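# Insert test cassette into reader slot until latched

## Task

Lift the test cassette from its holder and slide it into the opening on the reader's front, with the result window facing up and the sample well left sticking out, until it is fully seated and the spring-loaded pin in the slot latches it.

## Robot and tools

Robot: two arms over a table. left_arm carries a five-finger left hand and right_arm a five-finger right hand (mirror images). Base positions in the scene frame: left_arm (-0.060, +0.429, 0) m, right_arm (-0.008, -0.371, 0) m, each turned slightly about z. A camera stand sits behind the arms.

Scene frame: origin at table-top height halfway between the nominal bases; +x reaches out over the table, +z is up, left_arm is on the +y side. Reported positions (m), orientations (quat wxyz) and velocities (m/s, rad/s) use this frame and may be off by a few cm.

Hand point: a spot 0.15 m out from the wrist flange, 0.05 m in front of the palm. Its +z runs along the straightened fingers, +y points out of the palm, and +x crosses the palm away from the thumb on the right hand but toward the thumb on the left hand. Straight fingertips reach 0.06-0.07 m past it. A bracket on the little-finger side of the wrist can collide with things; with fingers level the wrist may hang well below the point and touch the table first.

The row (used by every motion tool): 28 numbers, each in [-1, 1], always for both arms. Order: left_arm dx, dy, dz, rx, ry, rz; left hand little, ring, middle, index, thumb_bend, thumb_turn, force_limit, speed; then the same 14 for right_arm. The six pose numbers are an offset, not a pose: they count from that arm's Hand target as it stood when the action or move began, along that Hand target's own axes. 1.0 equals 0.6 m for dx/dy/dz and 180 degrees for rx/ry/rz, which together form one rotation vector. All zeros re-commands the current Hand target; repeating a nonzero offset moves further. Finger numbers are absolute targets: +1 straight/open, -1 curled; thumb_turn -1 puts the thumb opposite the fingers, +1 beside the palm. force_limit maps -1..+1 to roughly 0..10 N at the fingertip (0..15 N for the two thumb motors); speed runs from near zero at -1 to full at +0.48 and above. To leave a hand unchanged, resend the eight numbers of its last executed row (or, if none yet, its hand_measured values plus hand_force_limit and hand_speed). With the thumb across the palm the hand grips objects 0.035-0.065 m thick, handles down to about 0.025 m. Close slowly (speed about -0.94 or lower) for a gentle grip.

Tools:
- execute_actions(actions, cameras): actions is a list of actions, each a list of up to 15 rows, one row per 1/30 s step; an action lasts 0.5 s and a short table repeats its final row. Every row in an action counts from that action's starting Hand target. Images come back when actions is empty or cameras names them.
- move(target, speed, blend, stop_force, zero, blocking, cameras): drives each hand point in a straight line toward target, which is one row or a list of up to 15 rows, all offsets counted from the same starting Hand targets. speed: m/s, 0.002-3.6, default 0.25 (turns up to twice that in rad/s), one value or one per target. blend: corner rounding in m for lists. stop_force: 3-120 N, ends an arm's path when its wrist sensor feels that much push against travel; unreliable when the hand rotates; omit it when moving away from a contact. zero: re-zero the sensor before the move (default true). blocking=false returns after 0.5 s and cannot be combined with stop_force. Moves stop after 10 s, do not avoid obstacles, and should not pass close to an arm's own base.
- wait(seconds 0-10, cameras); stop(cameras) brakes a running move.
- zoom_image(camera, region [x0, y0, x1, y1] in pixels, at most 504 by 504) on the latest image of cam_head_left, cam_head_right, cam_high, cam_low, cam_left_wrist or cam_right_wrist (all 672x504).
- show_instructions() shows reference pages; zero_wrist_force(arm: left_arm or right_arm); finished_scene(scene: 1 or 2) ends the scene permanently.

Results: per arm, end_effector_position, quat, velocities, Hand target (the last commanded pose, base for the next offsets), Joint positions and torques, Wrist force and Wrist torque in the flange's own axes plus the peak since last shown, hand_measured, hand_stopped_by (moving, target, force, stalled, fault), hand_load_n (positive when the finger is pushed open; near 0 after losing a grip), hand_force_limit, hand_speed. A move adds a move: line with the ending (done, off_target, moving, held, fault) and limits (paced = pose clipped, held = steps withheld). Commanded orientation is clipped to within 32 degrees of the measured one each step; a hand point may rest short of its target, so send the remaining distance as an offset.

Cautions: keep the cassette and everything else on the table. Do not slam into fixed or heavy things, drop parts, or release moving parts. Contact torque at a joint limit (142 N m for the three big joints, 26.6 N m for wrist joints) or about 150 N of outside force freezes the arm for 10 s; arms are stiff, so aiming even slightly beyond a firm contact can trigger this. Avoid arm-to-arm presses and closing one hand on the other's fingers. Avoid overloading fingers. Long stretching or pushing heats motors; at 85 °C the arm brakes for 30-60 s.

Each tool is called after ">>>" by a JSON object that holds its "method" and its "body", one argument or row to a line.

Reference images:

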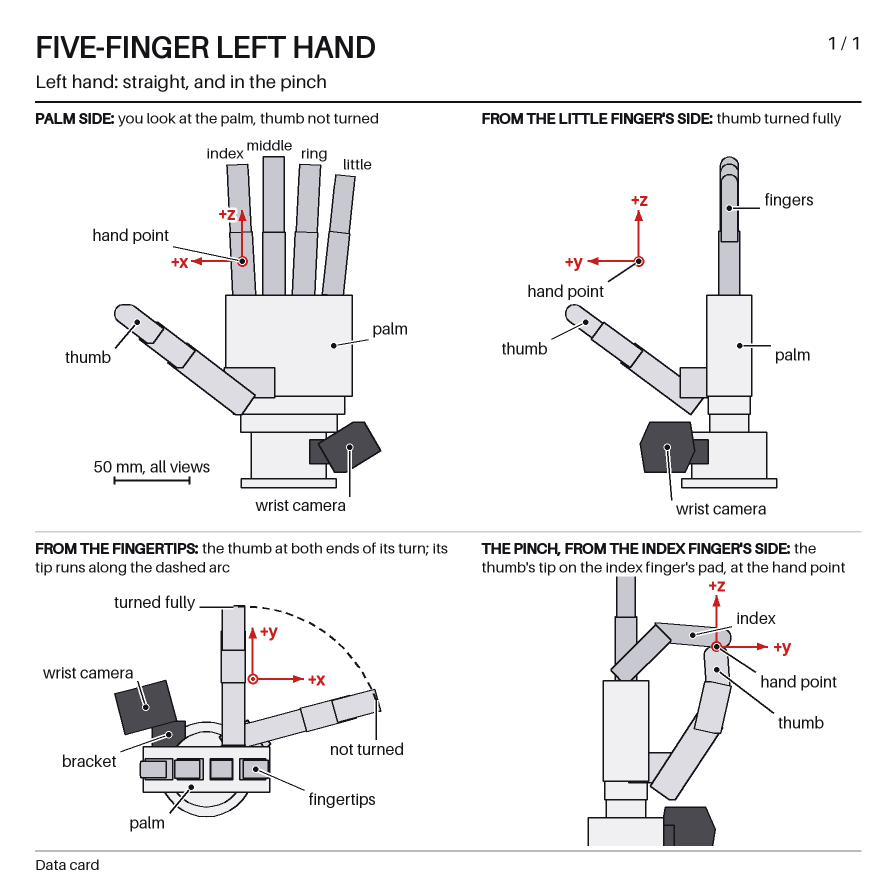

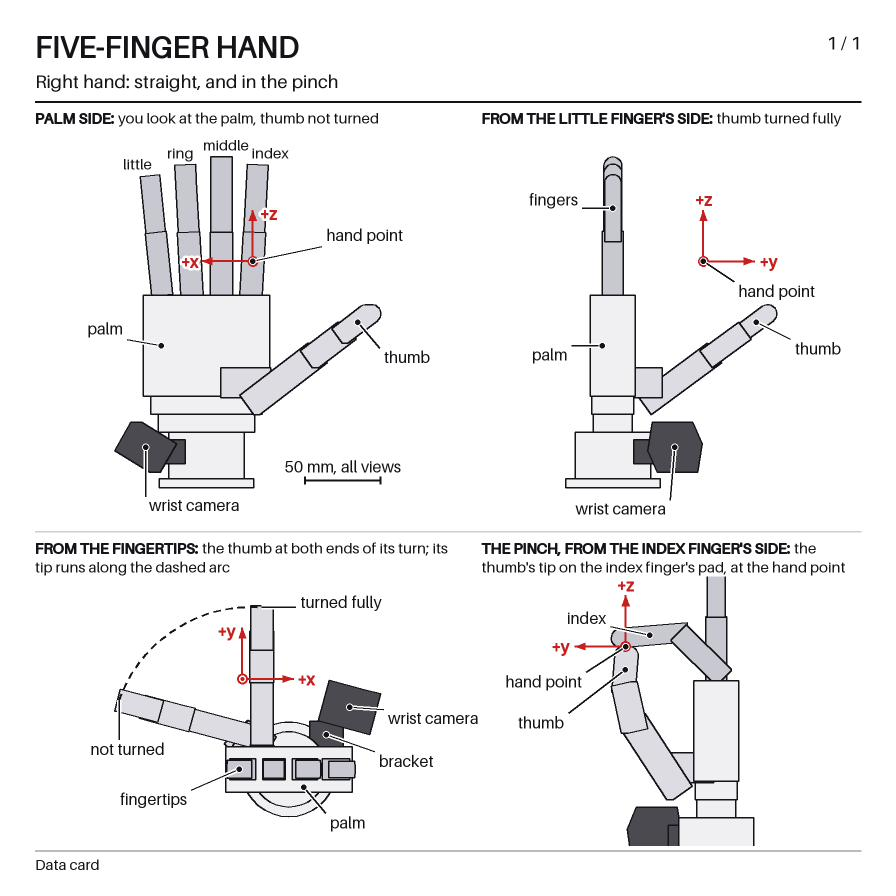

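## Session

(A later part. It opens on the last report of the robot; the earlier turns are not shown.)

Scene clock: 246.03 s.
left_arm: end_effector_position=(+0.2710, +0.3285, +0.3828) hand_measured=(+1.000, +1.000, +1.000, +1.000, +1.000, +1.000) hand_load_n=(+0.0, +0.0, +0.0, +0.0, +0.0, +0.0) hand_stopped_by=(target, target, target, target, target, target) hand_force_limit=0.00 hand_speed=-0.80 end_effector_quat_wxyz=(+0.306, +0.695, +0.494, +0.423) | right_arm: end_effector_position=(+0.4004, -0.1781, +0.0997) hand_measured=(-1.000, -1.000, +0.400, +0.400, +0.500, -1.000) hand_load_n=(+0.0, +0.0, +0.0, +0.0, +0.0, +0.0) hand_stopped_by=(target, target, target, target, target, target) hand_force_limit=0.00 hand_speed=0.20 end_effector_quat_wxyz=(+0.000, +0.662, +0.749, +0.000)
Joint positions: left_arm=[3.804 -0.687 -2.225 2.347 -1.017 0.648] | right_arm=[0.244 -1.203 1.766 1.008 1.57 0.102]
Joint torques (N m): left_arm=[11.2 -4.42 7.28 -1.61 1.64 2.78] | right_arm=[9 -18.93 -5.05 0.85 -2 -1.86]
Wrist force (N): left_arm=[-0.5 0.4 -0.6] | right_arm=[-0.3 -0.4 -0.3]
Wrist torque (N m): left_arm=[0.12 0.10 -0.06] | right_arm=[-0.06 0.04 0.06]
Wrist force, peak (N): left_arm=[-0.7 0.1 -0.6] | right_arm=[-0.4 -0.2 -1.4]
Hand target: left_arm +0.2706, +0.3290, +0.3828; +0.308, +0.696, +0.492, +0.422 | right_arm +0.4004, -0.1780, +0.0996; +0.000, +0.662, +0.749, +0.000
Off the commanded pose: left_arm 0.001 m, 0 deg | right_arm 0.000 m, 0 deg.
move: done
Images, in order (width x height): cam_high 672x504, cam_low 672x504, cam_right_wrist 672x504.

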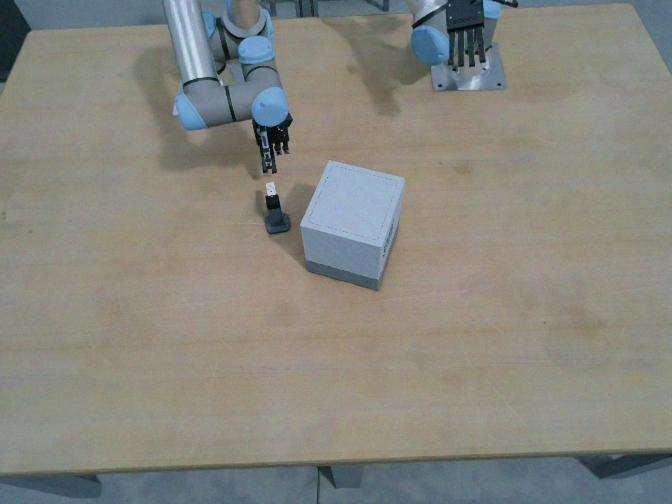

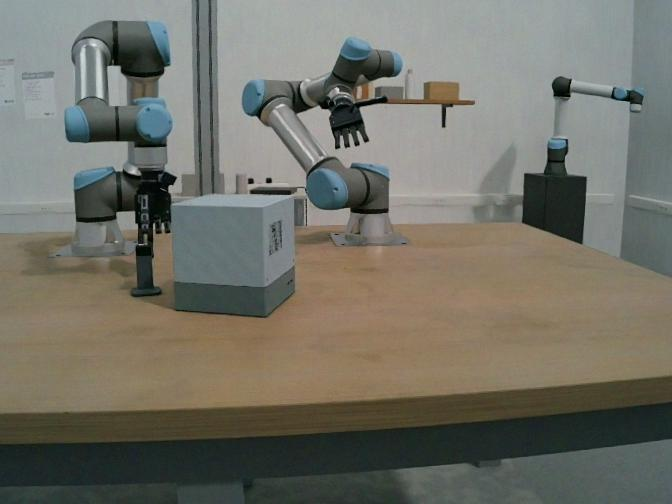

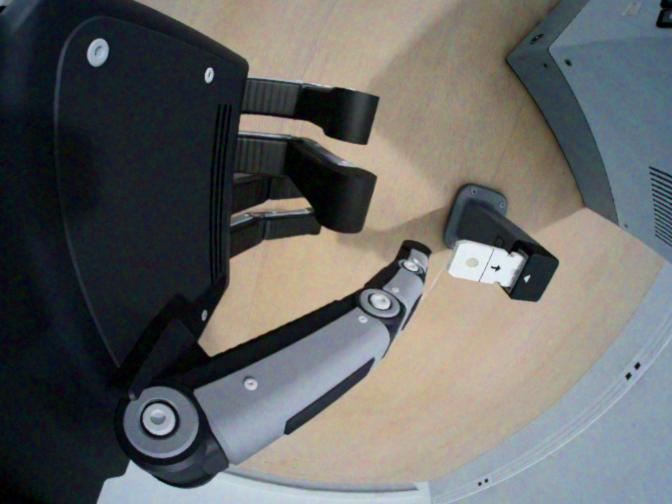

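>>> {"method": "move", "body": {
  "target": [0,0,0,0,0,0,1,1,1,1,1,1,0,-0.8,0,0.05,0,0,0,0,-1,-1,0.4,0.4,1,-1,0,0.2],
  "speed": 0.1,
  "stop_force": 4,
  "cameras": ["cam_right_wrist","cam_high","cam_low"]
}}

>>> {"method": "zoom_image", "body": {
  "camera": "cam_right_wrist",
  "region": [340, 150, 540, 350]
}}

>>> {"method": "zoom_image", "body": {
  "camera": "cam_low",
  "region": [100, 190, 200, 310]
}}

>>> {"method": "zoom_image", "body": {
  "camera": "cam_high",
  "region": [220, 110, 330, 240]
}}

Scene clock: 282.80 s.
left_arm: end_effector_position=(+0.2710, +0.3285, +0.3828) hand_measured=(+1.000, +1.000, +1.000, +1.000, +1.000, +1.000) hand_load_n=(-0.5, +0.0, +0.0, +0.0, +0.0, +0.0) hand_stopped_by=(target, target, target, target, target, target) hand_force_limit=0.00 hand_speed=-0.80 end_effector_quat_wxyz=(+0.306, +0.695, +0.494, +0.423) | right_arm: end_effector_position=(+0.4301, -0.1743, +0.0996) hand_measured=(-1.000, -1.000, +0.400, +0.400, +1.000, -1.000) hand_load_n=(+0.0, +0.5, +0.0, +0.0, -0.5, +0.0) hand_stopped_by=(target, target, target, target, target, target) hand_force_limit=0.00 hand_speed=0.20 end_effector_quat_wxyz=(+0.000, +0.662, +0.749, +0.000)
Joint positions: left_arm=[3.804 -0.687 -2.225 2.347 -1.017 0.648] | right_arm=[0.236 -1.145 1.678 1.036 1.57 0.094]
Joint torques (N m): left_arm=[10.02 -4.09 6.63 -1.79 1.82 2.93] | right_arm=[-10.03 -21.73 -27.57 3.82 1.21 -2.24]
Wrist force (N): left_arm=[-0.6 0.1 -0.3] | right_arm=[-0.4 -0.4 -0.6]
Wrist torque (N m): left_arm=[0.07 0.12 -0.06] | right_arm=[-0.04 0.08 0.04]
Wrist force, peak (N): left_arm=[-0.6 -0.2 -0.7] | right_arm=[-0.2 -0.9 -0.6]
Hand target: left_arm +0.2706, +0.3290, +0.3828; +0.308, +0.696, +0.492, +0.422 | right_arm +0.4301, -0.1743, +0.0996; +0.000, +0.662, +0.749, +0.000
Off the commanded pose: left_arm 0.001 m, 0 deg | right_arm 0.000 m, 0 deg.
move: done
Images, in order (width x height): cam_high 672x504, cam_low 672x504, cam_right_wrist 672x504.

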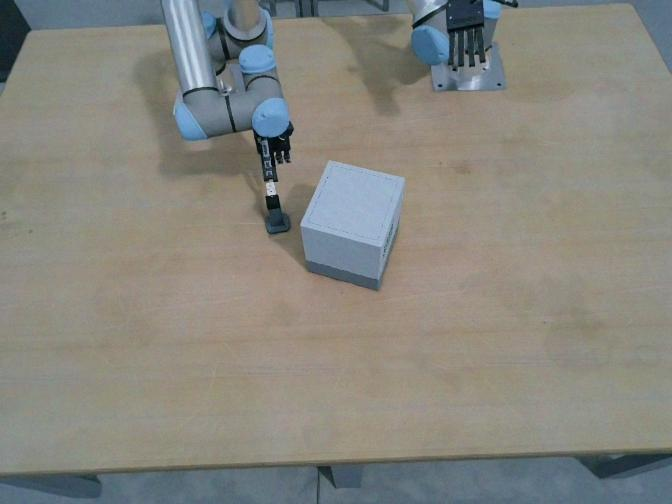

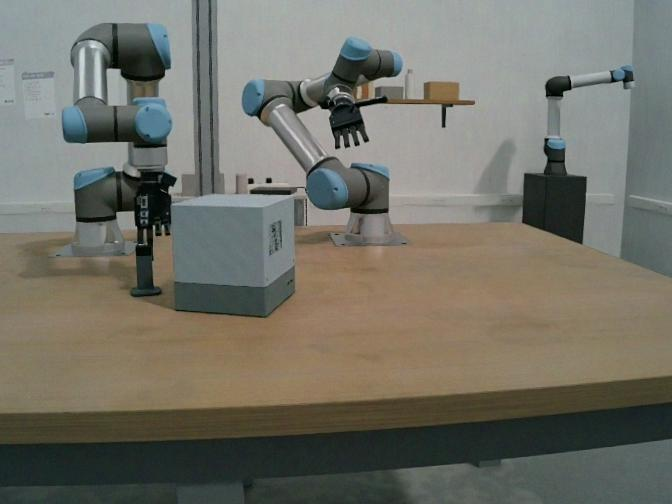

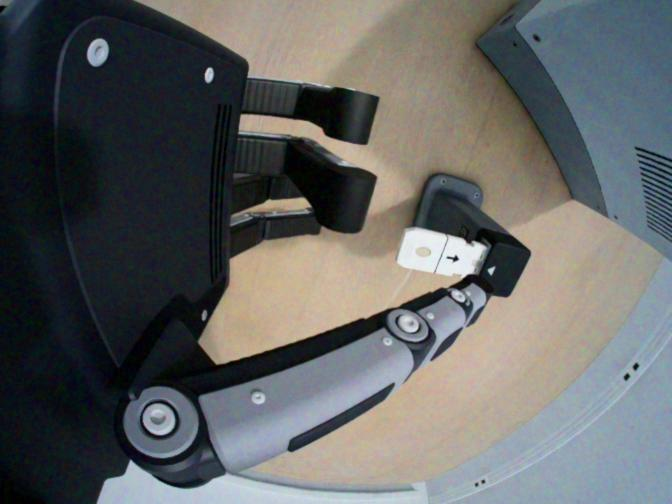

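Scaled by 2.520 from the camera's 672x504 image, which has a finer 960x720 frame.

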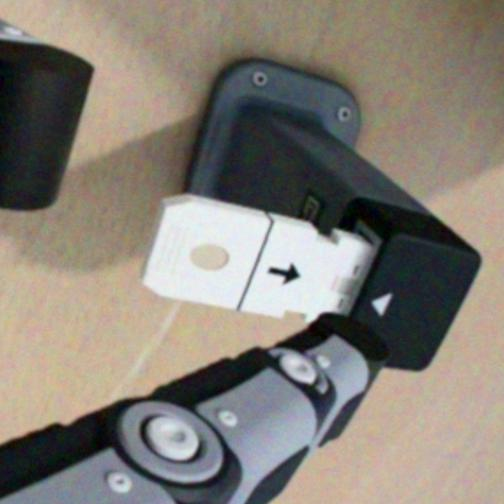

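Scaled by 4.200 from the camera's 672x504 image, which has a finer 960x720 frame.

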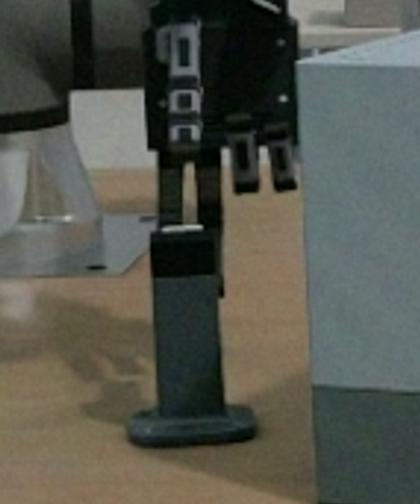

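Scaled by 3.877 from the camera's 672x504 image, which has a finer 960x720 frame.

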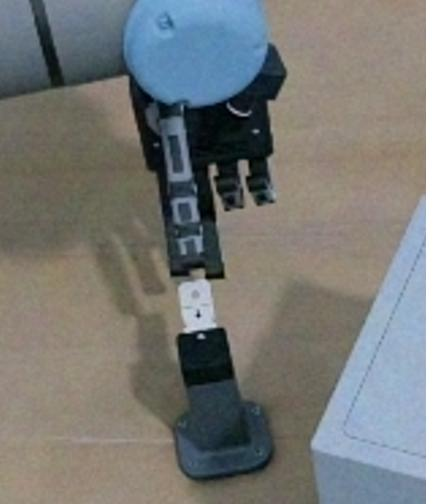

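>>> {"method": "move", "body": {
  "target": [0,0,0,0,0,0,1,1,1,1,1,1,0,-0.8,0,0.05,0,0,0,0,-1,-1,0.4,0.4,0.6,-1,0,0.2],
  "speed": 0.06,
  "stop_force": 4,
  "cameras": ["cam_right_wrist","cam_high","cam_low"]
}}

>>> {"method": "zoom_image", "body": {
  "camera": "cam_right_wrist",
  "region": [320, 150, 520, 350]
}}

>>> {"method": "zoom_image", "body": {
  "camera": "cam_low",
  "region": [100, 190, 200, 310]
}}

>>> {"method": "zoom_image", "body": {
  "camera": "cam_high",
  "region": [220, 110, 330, 240]
}}

Scene clock: 307.00 s.
left_arm: end_effector_position=(+0.2710, +0.3285, +0.3828) hand_measured=(+1.000, +1.000, +1.000, +1.000, +1.000, +1.000) hand_load_n=(+0.0, +0.0, +0.0, +0.0, -0.5, +0.0) hand_stopped_by=(target, target, target, target, target, target) hand_force_limit=0.00 hand_speed=-0.80 end_effector_quat_wxyz=(+0.306, +0.695, +0.494, +0.423) | right_arm: end_effector_position=(+0.4599, -0.1706, +0.0996) hand_measured=(-1.000, -1.000, +0.400, +0.400, +0.600, -1.000) hand_load_n=(+0.0, +0.0, +0.0, +0.0, +0.0, +0.0) hand_stopped_by=(target, target, target, target, target, target) hand_force_limit=0.00 hand_speed=0.20 end_effector_quat_wxyz=(+0.000, +0.662, +0.749, +0.000)
Joint positions: left_arm=[3.804 -0.687 -2.225 2.347 -1.017 0.648] | right_arm=[0.23 -1.085 1.586 1.069 1.57 0.088]
Joint torques (N m): left_arm=[10.84 -4.01 6.86 -1.62 1.87 2.96] | right_arm=[-10.09 -24.75 -27.88 3.77 0 -2.2]
Wrist force (N): left_arm=[-0.6 0.2 -0.3] | right_arm=[-0.6 -0.4 -0.8]
Wrist torque (N m): left_arm=[0.08 0.12 -0.06] | right_arm=[0.00 0.13 0.04]
Wrist force, peak (N): left_arm=[-0.9 0.4 -0.3] | right_arm=[-0.7 -0.4 -0.8]
Hand target: left_arm +0.2706, +0.3290, +0.3828; +0.308, +0.696, +0.492, +0.422 | right_arm +0.4599, -0.1706, +0.0996; +0.000, +0.662, +0.749, +0.000
Off the commanded pose: left_arm 0.001 m, 0 deg | right_arm 0.000 m, 0 deg.
move: done
Images, in order (width x height): cam_high 672x504, cam_low 672x504, cam_right_wrist 672x504.

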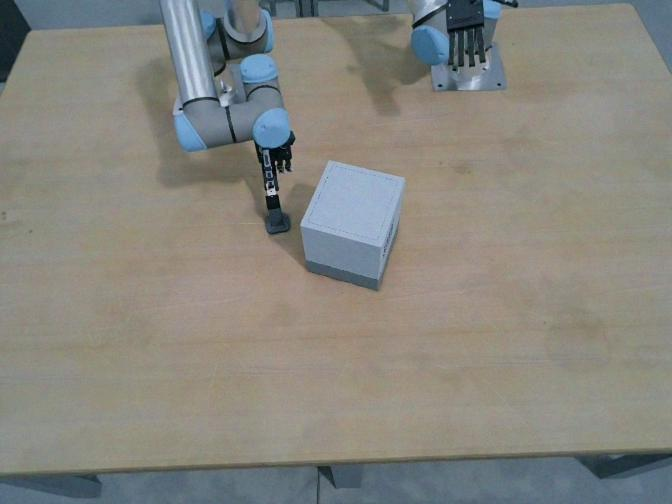

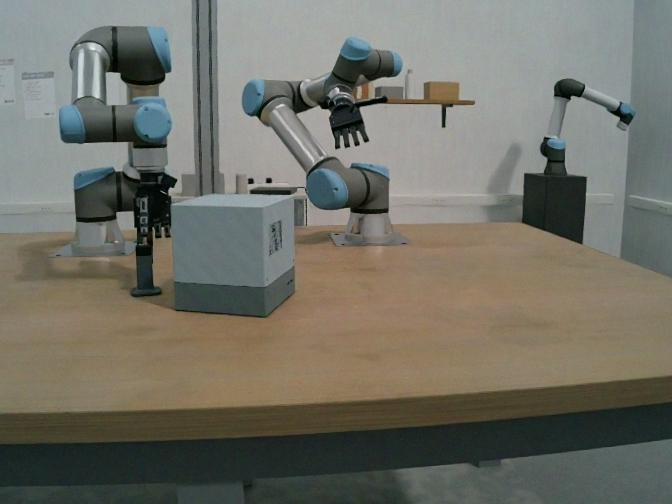

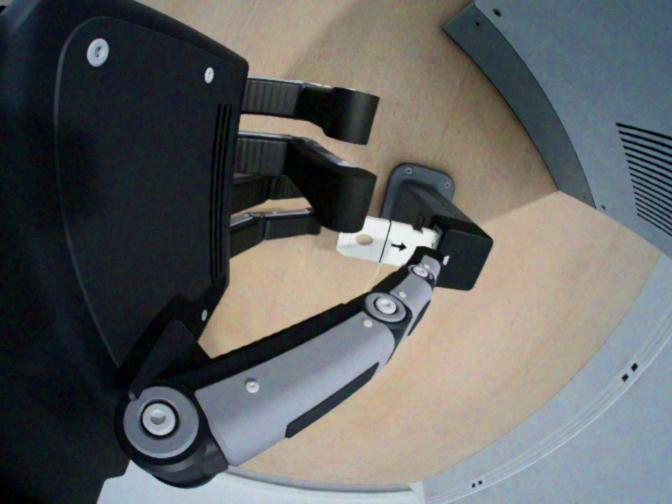

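Scaled by 2.520 from the camera's 672x504 image, which has a finer 960x720 frame.

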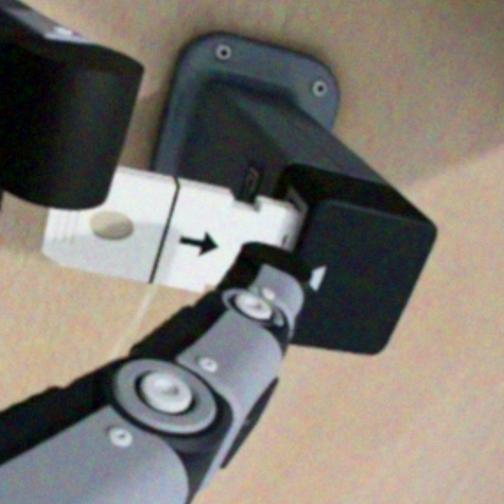

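Scaled by 4.200 from the camera's 672x504 image, which has a finer 960x720 frame.

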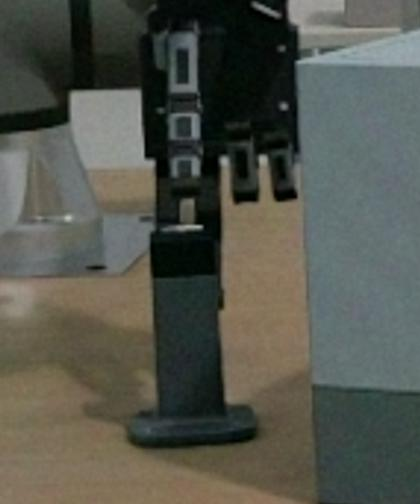

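Scaled by 3.877 from the camera's 672x504 image, which has a finer 960x720 frame.

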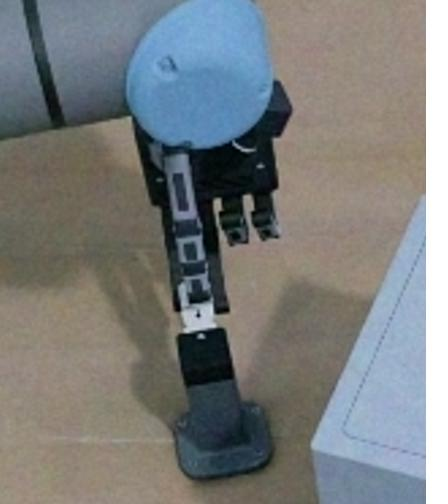

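>>> {"method": "move", "body": {
  "target": [0,0,0,0,0,0,1,1,1,1,1,1,0,-0.8,0,0,0.0133,0,0,0,-1,-1,0.4,0.4,0.6,-1,0,0.2],
  "speed": 0.03,
  "stop_force": 3,
  "cameras": ["cam_right_wrist","cam_low"]
}}

>>> {"method": "zoom_image", "body": {
  "camera": "cam_low",
  "region": [120, 210, 180, 270]
}}

>>> {"method": "zoom_image", "body": {
  "camera": "cam_right_wrist",
  "region": [300, 170, 500, 320]
}}

Scene clock: 319.30 s.
left_arm: end_effector_position=(+0.2710, +0.3285, +0.3828) hand_measured=(+1.000, +1.000, +1.000, +1.000, +1.000, +1.000) hand_load_n=(+0.0, +0.0, +0.0, +0.0, +0.0, +0.0) hand_stopped_by=(target, target, target, target, target, target) hand_force_limit=0.00 hand_speed=-0.80 end_effector_quat_wxyz=(+0.306, +0.695, +0.494, +0.423) | right_arm: end_effector_position=(+0.4599, -0.1706, +0.0917) hand_measured=(-1.000, -1.000, +0.400, +0.400, +0.600, -1.000) hand_load_n=(+0.0, +0.0, +0.5, +0.0, +0.0, +0.0) hand_stopped_by=(target, target, target, target, target, target) hand_force_limit=0.00 hand_speed=0.20 end_effector_quat_wxyz=(+0.000, +0.662, +0.749, +0.000)
Joint positions: left_arm=[3.804 -0.687 -2.225 2.347 -1.017 0.648] | right_arm=[0.23 -1.076 1.595 1.051 1.57 0.088]
Joint torques (N m): left_arm=[10.91 -4.09 7.36 -1.67 1.72 2.86] | right_arm=[-7.36 -24.44 -6.91 0.9 1.28 -1.4]
Wrist force (N): left_arm=[-0.2 0.0 -0.3] | right_arm=[-0.2 -0.4 -0.7]
Wrist torque (N m): left_arm=[0.04 0.06 -0.02] | right_arm=[-0.02 0.07 0.06]
Wrist force, peak (N): left_arm=[-0.7 0.2 -0.6] | right_arm=[-0.5 -0.4 -1.0]
Hand target: left_arm +0.2706, +0.3290, +0.3828; +0.308, +0.696, +0.492, +0.422 | right_arm +0.4599, -0.1706, +0.0917; +0.000, +0.662, +0.749, +0.000
Off the commanded pose: left_arm 0.001 m, 0 deg | right_arm 0.000 m, 0 deg.
move: done
Images, in order (width x height): cam_low 672x504, cam_right_wrist 672x504.

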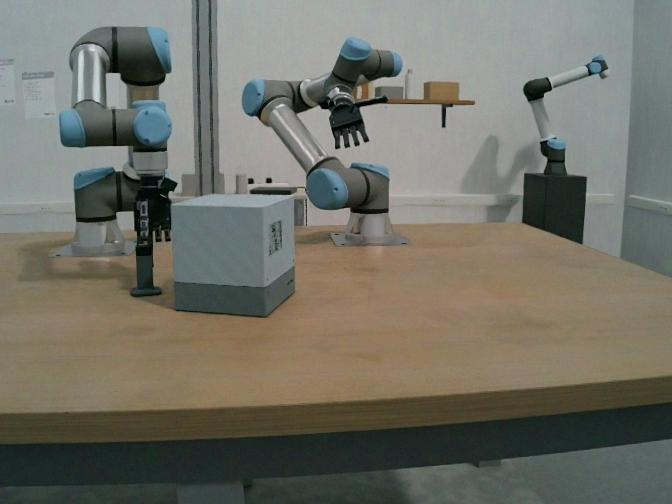

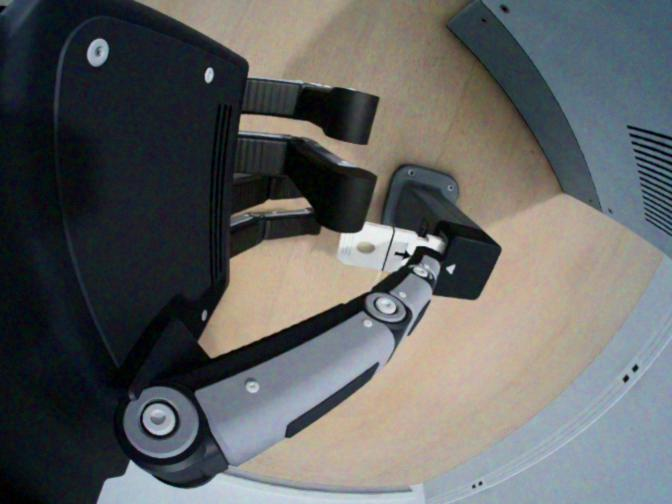

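Scaled by 8.400 from the camera's 672x504 image, which has a finer 960x720 frame.

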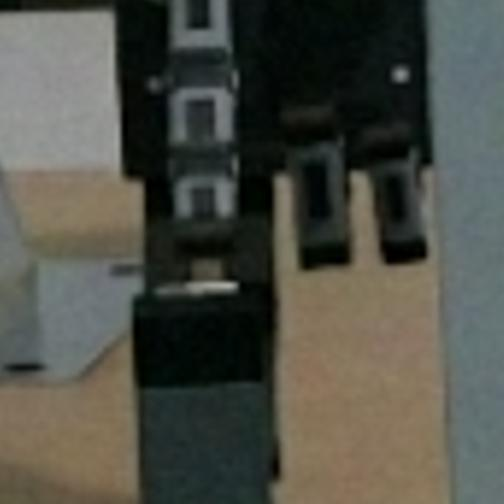

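Scaled by 2.520 from the camera's 672x504 image, which has a finer 960x720 frame.

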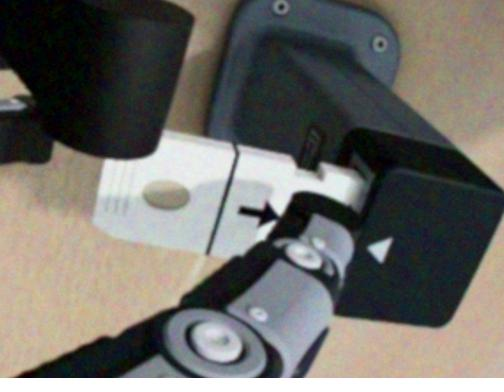

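>>> {"method": "move", "body": {
  "target": [0,0,0,0,0,0,1,1,1,1,1,1,0,-0.8,0,0,0,0,0,0,-1,-1,0.4,0.4,0.1,-1,-0.8,-0.7],
  "cameras": ["cam_right_wrist","cam_low","cam_high"]
}}

>>> {"method": "zoom_image", "body": {
  "camera": "cam_low",
  "region": [120, 210, 180, 270]
}}

>>> {"method": "zoom_image", "body": {
  "camera": "cam_right_wrist",
  "region": [300, 170, 500, 320]
}}

>>> {"method": "zoom_image", "body": {
  "camera": "cam_high",
  "region": [240, 150, 310, 240]
}}

Scene clock: 331.70 s.
left_arm: end_effector_position=(+0.2710, +0.3285, +0.3828) hand_measured=(+1.000, +1.000, +1.000, +1.000, +1.000, +1.000) hand_load_n=(+0.0, +0.0, +0.0, +0.0, +0.0, +0.0) hand_stopped_by=(target, target, target, target, target, target) hand_force_limit=0.00 hand_speed=-0.80 end_effector_quat_wxyz=(+0.306, +0.695, +0.494, +0.423) | right_arm: end_effector_position=(+0.4599, -0.1706, +0.0917) hand_measured=(-1.000, -1.000, +0.400, +0.400, +0.146, -1.000) hand_load_n=(+0.0, +0.0, +0.0, +0.0, +2.5, +0.0) hand_stopped_by=(target, target, target, target, force, target) hand_force_limit=-0.80 hand_speed=-0.70 end_effector_quat_wxyz=(+0.000, +0.662, +0.749, +0.000)
Joint positions: left_arm=[3.804 -0.687 -2.225 2.347 -1.017 0.648] | right_arm=[0.23 -1.076 1.595 1.051 1.57 0.088]
Joint torques (N m): left_arm=[10.34 -4.06 7.05 -1.73 1.69 2.78] | right_arm=[1.91 -25.23 -7.48 1.62 1.08 1.31]
Wrist force (N): left_arm=[-0.5 0.1 -0.5] | right_arm=[-0.3 1.4 -2.8]
Wrist torque (N m): left_arm=[0.07 0.10 -0.04] | right_arm=[0.02 0.12 0.08]
Wrist force, peak (N): left_arm=[-0.7 0.0 -0.7] | right_arm=[-0.1 1.3 -3.1]
Hand target: left_arm +0.2706, +0.3290, +0.3828; +0.308, +0.696, +0.492, +0.422 | right_arm +0.4599, -0.1706, +0.0917; +0.000, +0.662, +0.749, +0.000
Off the commanded pose: left_arm 0.001 m, 0 deg | right_arm 0.000 m, 0 deg.
move: done
Images, in order (width x height): cam_high 672x504, cam_low 672x504, cam_right_wrist 672x504.

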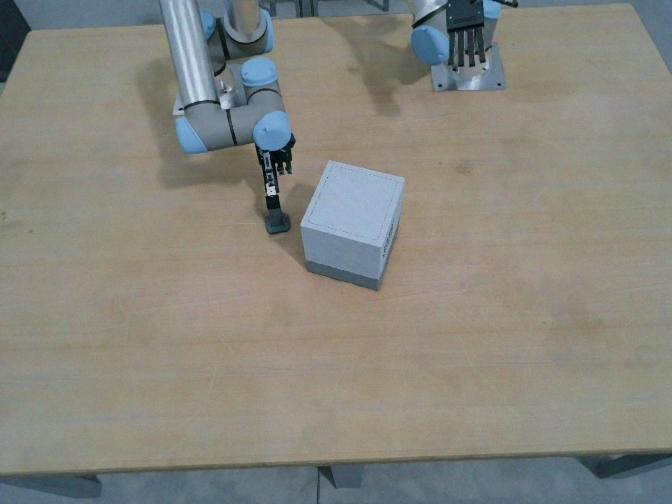

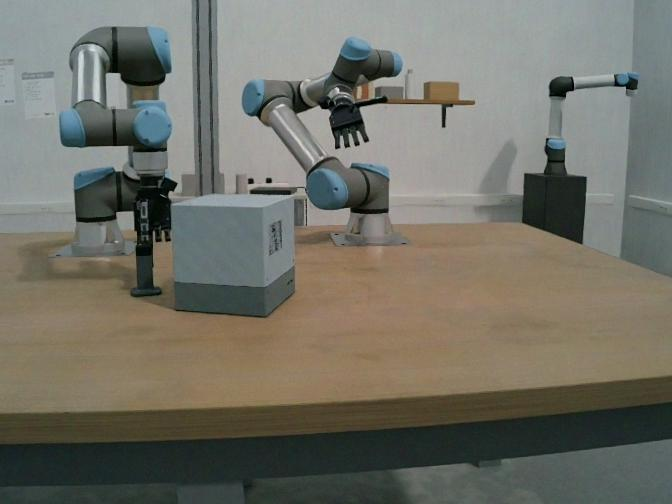

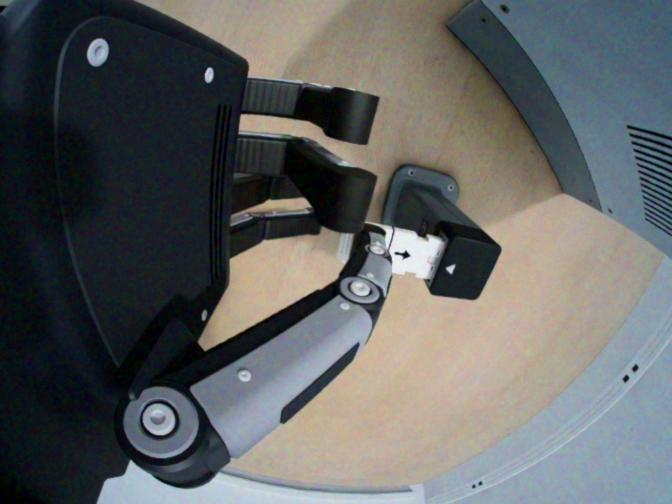

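Scaled by 8.400 from the camera's 672x504 image, which has a finer 960x720 frame.

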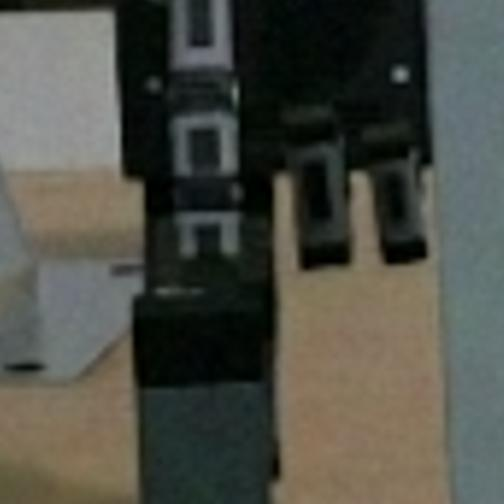

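Scaled by 2.520 from the camera's 672x504 image, which has a finer 960x720 frame.

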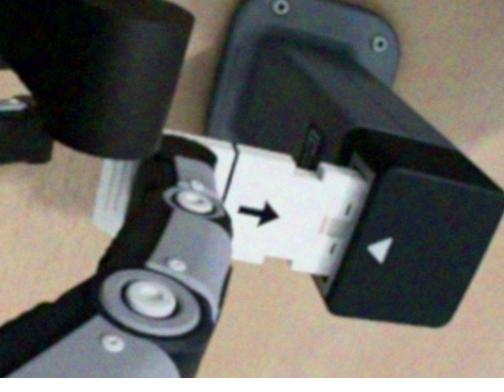

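Scaled by 5.600 from the camera's 672x504 image, which has a finer 960x720 frame.

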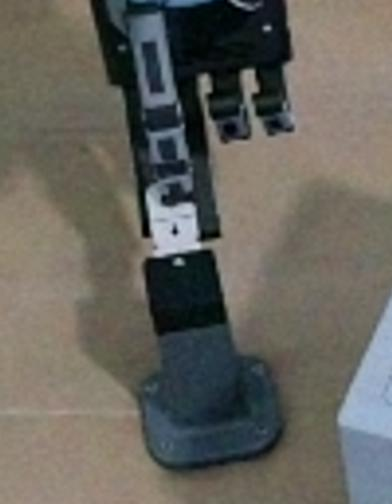

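>>> {"method": "zoom_image", "body": {
  "camera": "cam_high",
  "region": [255, 170, 290, 205]
}}

>>> {"method": "zoom_image", "body": {
  "camera": "cam_right_wrist",
  "region": [320, 200, 420, 290]
}}

Scaled by 14.400 from the camera's 672x504 image, which has a finer 960x720 frame.

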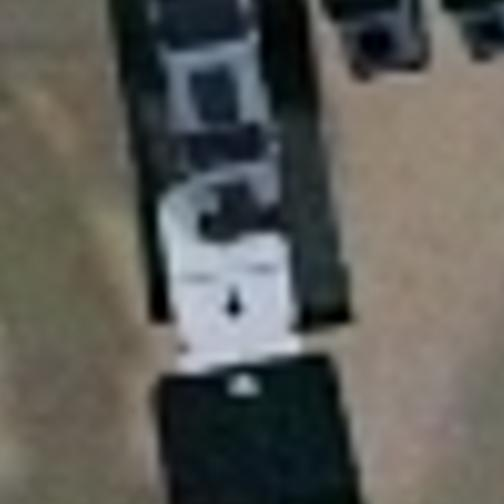

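Scaled by 5.040 from the camera's 672x504 image, which has a finer 960x720 frame.

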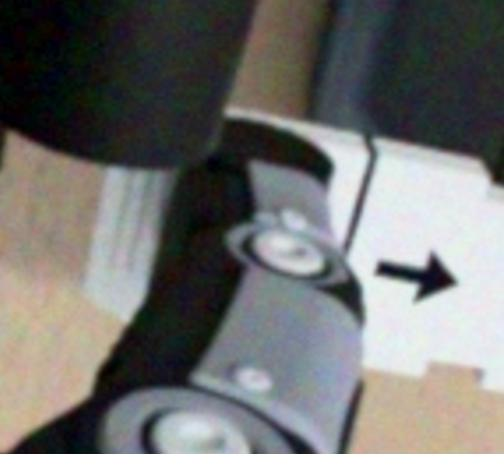

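>>> {"method": "move", "body": {
  "target": [
    [0,0,0,0,0,0,1,1,1,1,1,1,0,-0.8,0,0,0,0,0,0,-1,-1,0.4,0.4,0.6,-1,0,0.2],
    [0,0,0,0,0,0,1,1,1,1,1,1,0,-0.8,-0.0083,-0.005,-0.0133,0,0,0,-1,-1,0.4,0.4,0.6,-1,0,0.2]
  ],
  "speed": 0.05
}}

>>> {"method": "move", "body": {
  "target": [0,0,0,0,0,0,1,1,1,1,1,1,0,-0.8,0,0,0,0,0,0,-1,-1,0.4,0.4,0.0,-1,-0.8,-0.7],
  "cameras": ["cam_right_wrist","cam_low","cam_high"]
}}

>>> {"method": "zoom_image", "body": {
  "camera": "cam_high",
  "region": [255, 170, 290, 205]
}}

>>> {"method": "zoom_image", "body": {
  "camera": "cam_right_wrist",
  "region": [320, 200, 420, 290]
}}

>>> {"method": "zoom_image", "body": {
  "camera": "cam_low",
  "region": [120, 210, 180, 270]
}}

Scene clock: 356.30 s.
left_arm: end_effector_position=(+0.2710, +0.3285, +0.3828) hand_measured=(+1.000, +1.000, +1.000, +1.000, +1.000, +1.000) hand_load_n=(+0.0, +0.0, +0.0, +0.0, +0.0, +0.0) hand_stopped_by=(target, target, target, target, target, target) hand_force_limit=0.00 hand_speed=-0.80 end_effector_quat_wxyz=(+0.306, +0.695, +0.494, +0.423) | right_arm: end_effector_position=(+0.4576, -0.1759, +0.0995) hand_measured=(-1.000, -1.000, +0.400, +0.400, +0.600, -1.000) hand_load_n=(+0.0, +0.0, +0.0, +0.0, +0.0, +0.0) hand_stopped_by=(target, target, target, target, target, target) hand_force_limit=0.00 hand_speed=0.20 end_effector_quat_wxyz=(+0.000, +0.662, +0.749, +0.000)
Joint positions: left_arm=[3.804 -0.687 -2.225 2.347 -1.017 0.648] | right_arm=[0.219 -1.095 1.602 1.063 1.57 0.078]
Joint torques (N m): left_arm=[10.39 -3.51 7.04 -1.68 1.74 2.88] | right_arm=[-9.61 -52.78 -7.41 3.74 0.98 -2.06]
Wrist force (N): left_arm=[-0.4 -0.1 -0.3] | right_arm=[-0.3 -0.4 -0.7]
Wrist torque (N m): left_arm=[0.03 0.09 -0.04] | right_arm=[-0.03 0.07 0.05]
Wrist force, peak (N): left_arm=[-1.0 0.1 -0.4] | right_arm=[-0.6 1.5 -3.0]
Hand target: left_arm +0.2706, +0.3290, +0.3828; +0.308, +0.696, +0.492, +0.422 | right_arm +0.4575, -0.1760, +0.0996; +0.000, +0.662, +0.749, +0.000
Off the commanded pose: left_arm 0.001 m, 0 deg | right_arm 0.000 m, 0 deg.
move: done

Scene clock: 357.97 s.
left_arm: end_effector_position=(+0.2710, +0.3285, +0.3828) hand_measured=(+1.000, +1.000, +1.000, +1.000, +1.000, +1.000) hand_load_n=(+0.0, +0.0, +0.0, +0.0, +0.0, +0.0) hand_stopped_by=(target, target, target, target, target, target) hand_force_limit=0.00 hand_speed=-0.80 end_effector_quat_wxyz=(+0.306, +0.695, +0.494, +0.423) | right_arm: end_effector_position=(+0.4575, -0.1760, +0.0996) hand_measured=(-1.000, -1.000, +0.400, +0.400, +0.000, -1.000) hand_load_n=(+0.0, +0.0, +0.0, +0.0, +0.5, +0.0) hand_stopped_by=(target, target, target, target, target, target) hand_force_limit=-0.80 hand_speed=-0.70 end_effector_quat_wxyz=(+0.000, +0.662, +0.749, +0.000)
Joint positions: left_arm=[3.804 -0.687 -2.225 2.347 -1.017 0.648] | right_arm=[0.219 -1.095 1.602 1.063 1.57 0.077]
Joint torques (N m): left_arm=[11.75 -4.13 6.78 -1.5 1.62 2.85] | right_arm=[-10.65 -52.93 -7.34 3.74 -1.42 -2.31]
Wrist force (N): left_arm=[-0.6 0.1 -0.3] | right_arm=[-0.1 -0.5 -0.7]
Wrist torque (N m): left_arm=[0.07 0.11 -0.06] | right_arm=[-0.04 0.05 0.06]
Wrist force, peak (N): left_arm=[-0.6 0.2 -0.8] | right_arm=[-0.6 -0.4 -0.9]
Hand target: left_arm +0.2706, +0.3290, +0.3828; +0.308, +0.696, +0.492, +0.422 | right_arm +0.4575, -0.1760, +0.0996; +0.000, +0.662, +0.749, +0.000
Off the commanded pose: left_arm 0.001 m, 0 deg | right_arm 0.000 m, 0 deg.
move: done
Images, in order (width x height): cam_high 672x504, cam_low 672x504, cam_right_wrist 672x504.

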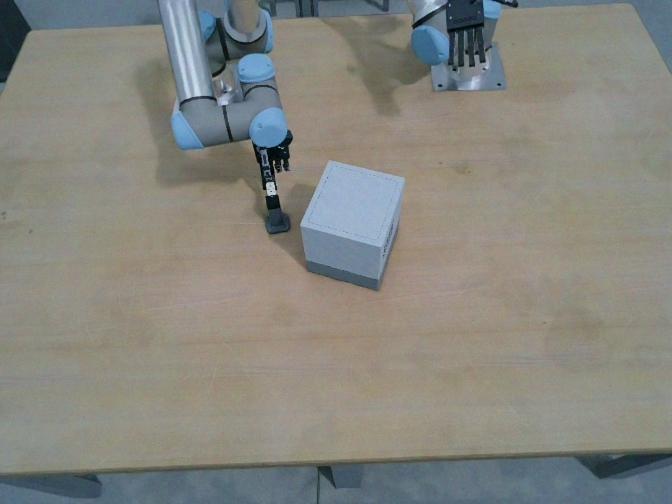

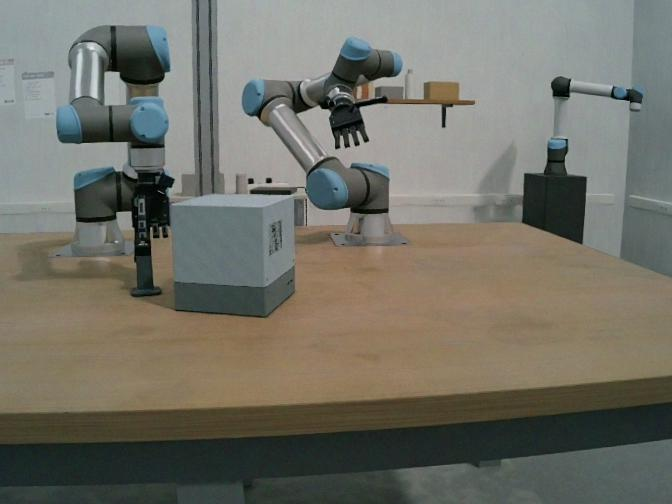

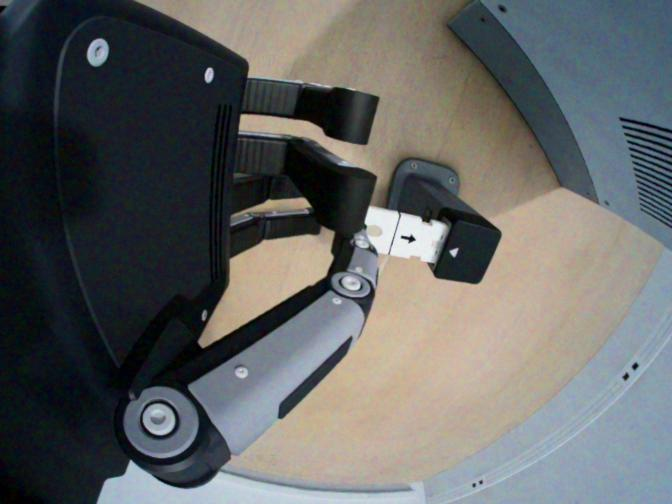

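Scaled by 14.400 from the camera's 672x504 image, which has a finer 960x720 frame.

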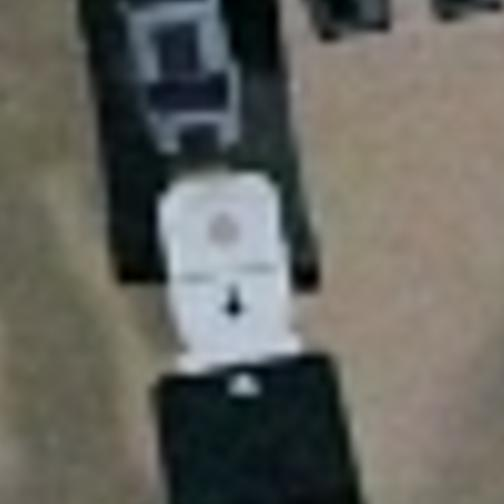

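Scaled by 5.040 from the camera's 672x504 image, which has a finer 960x720 frame.

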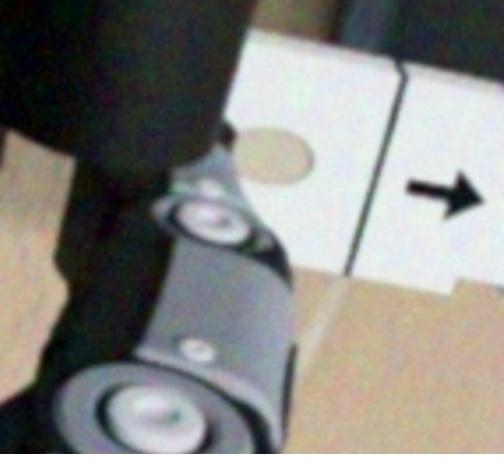

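Scaled by 8.400 from the camera's 672x504 image, which has a finer 960x720 frame.

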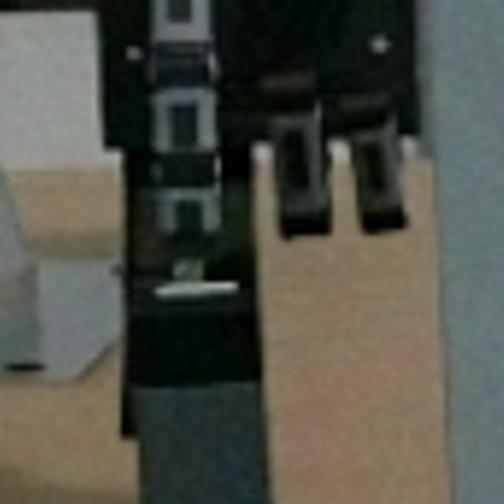

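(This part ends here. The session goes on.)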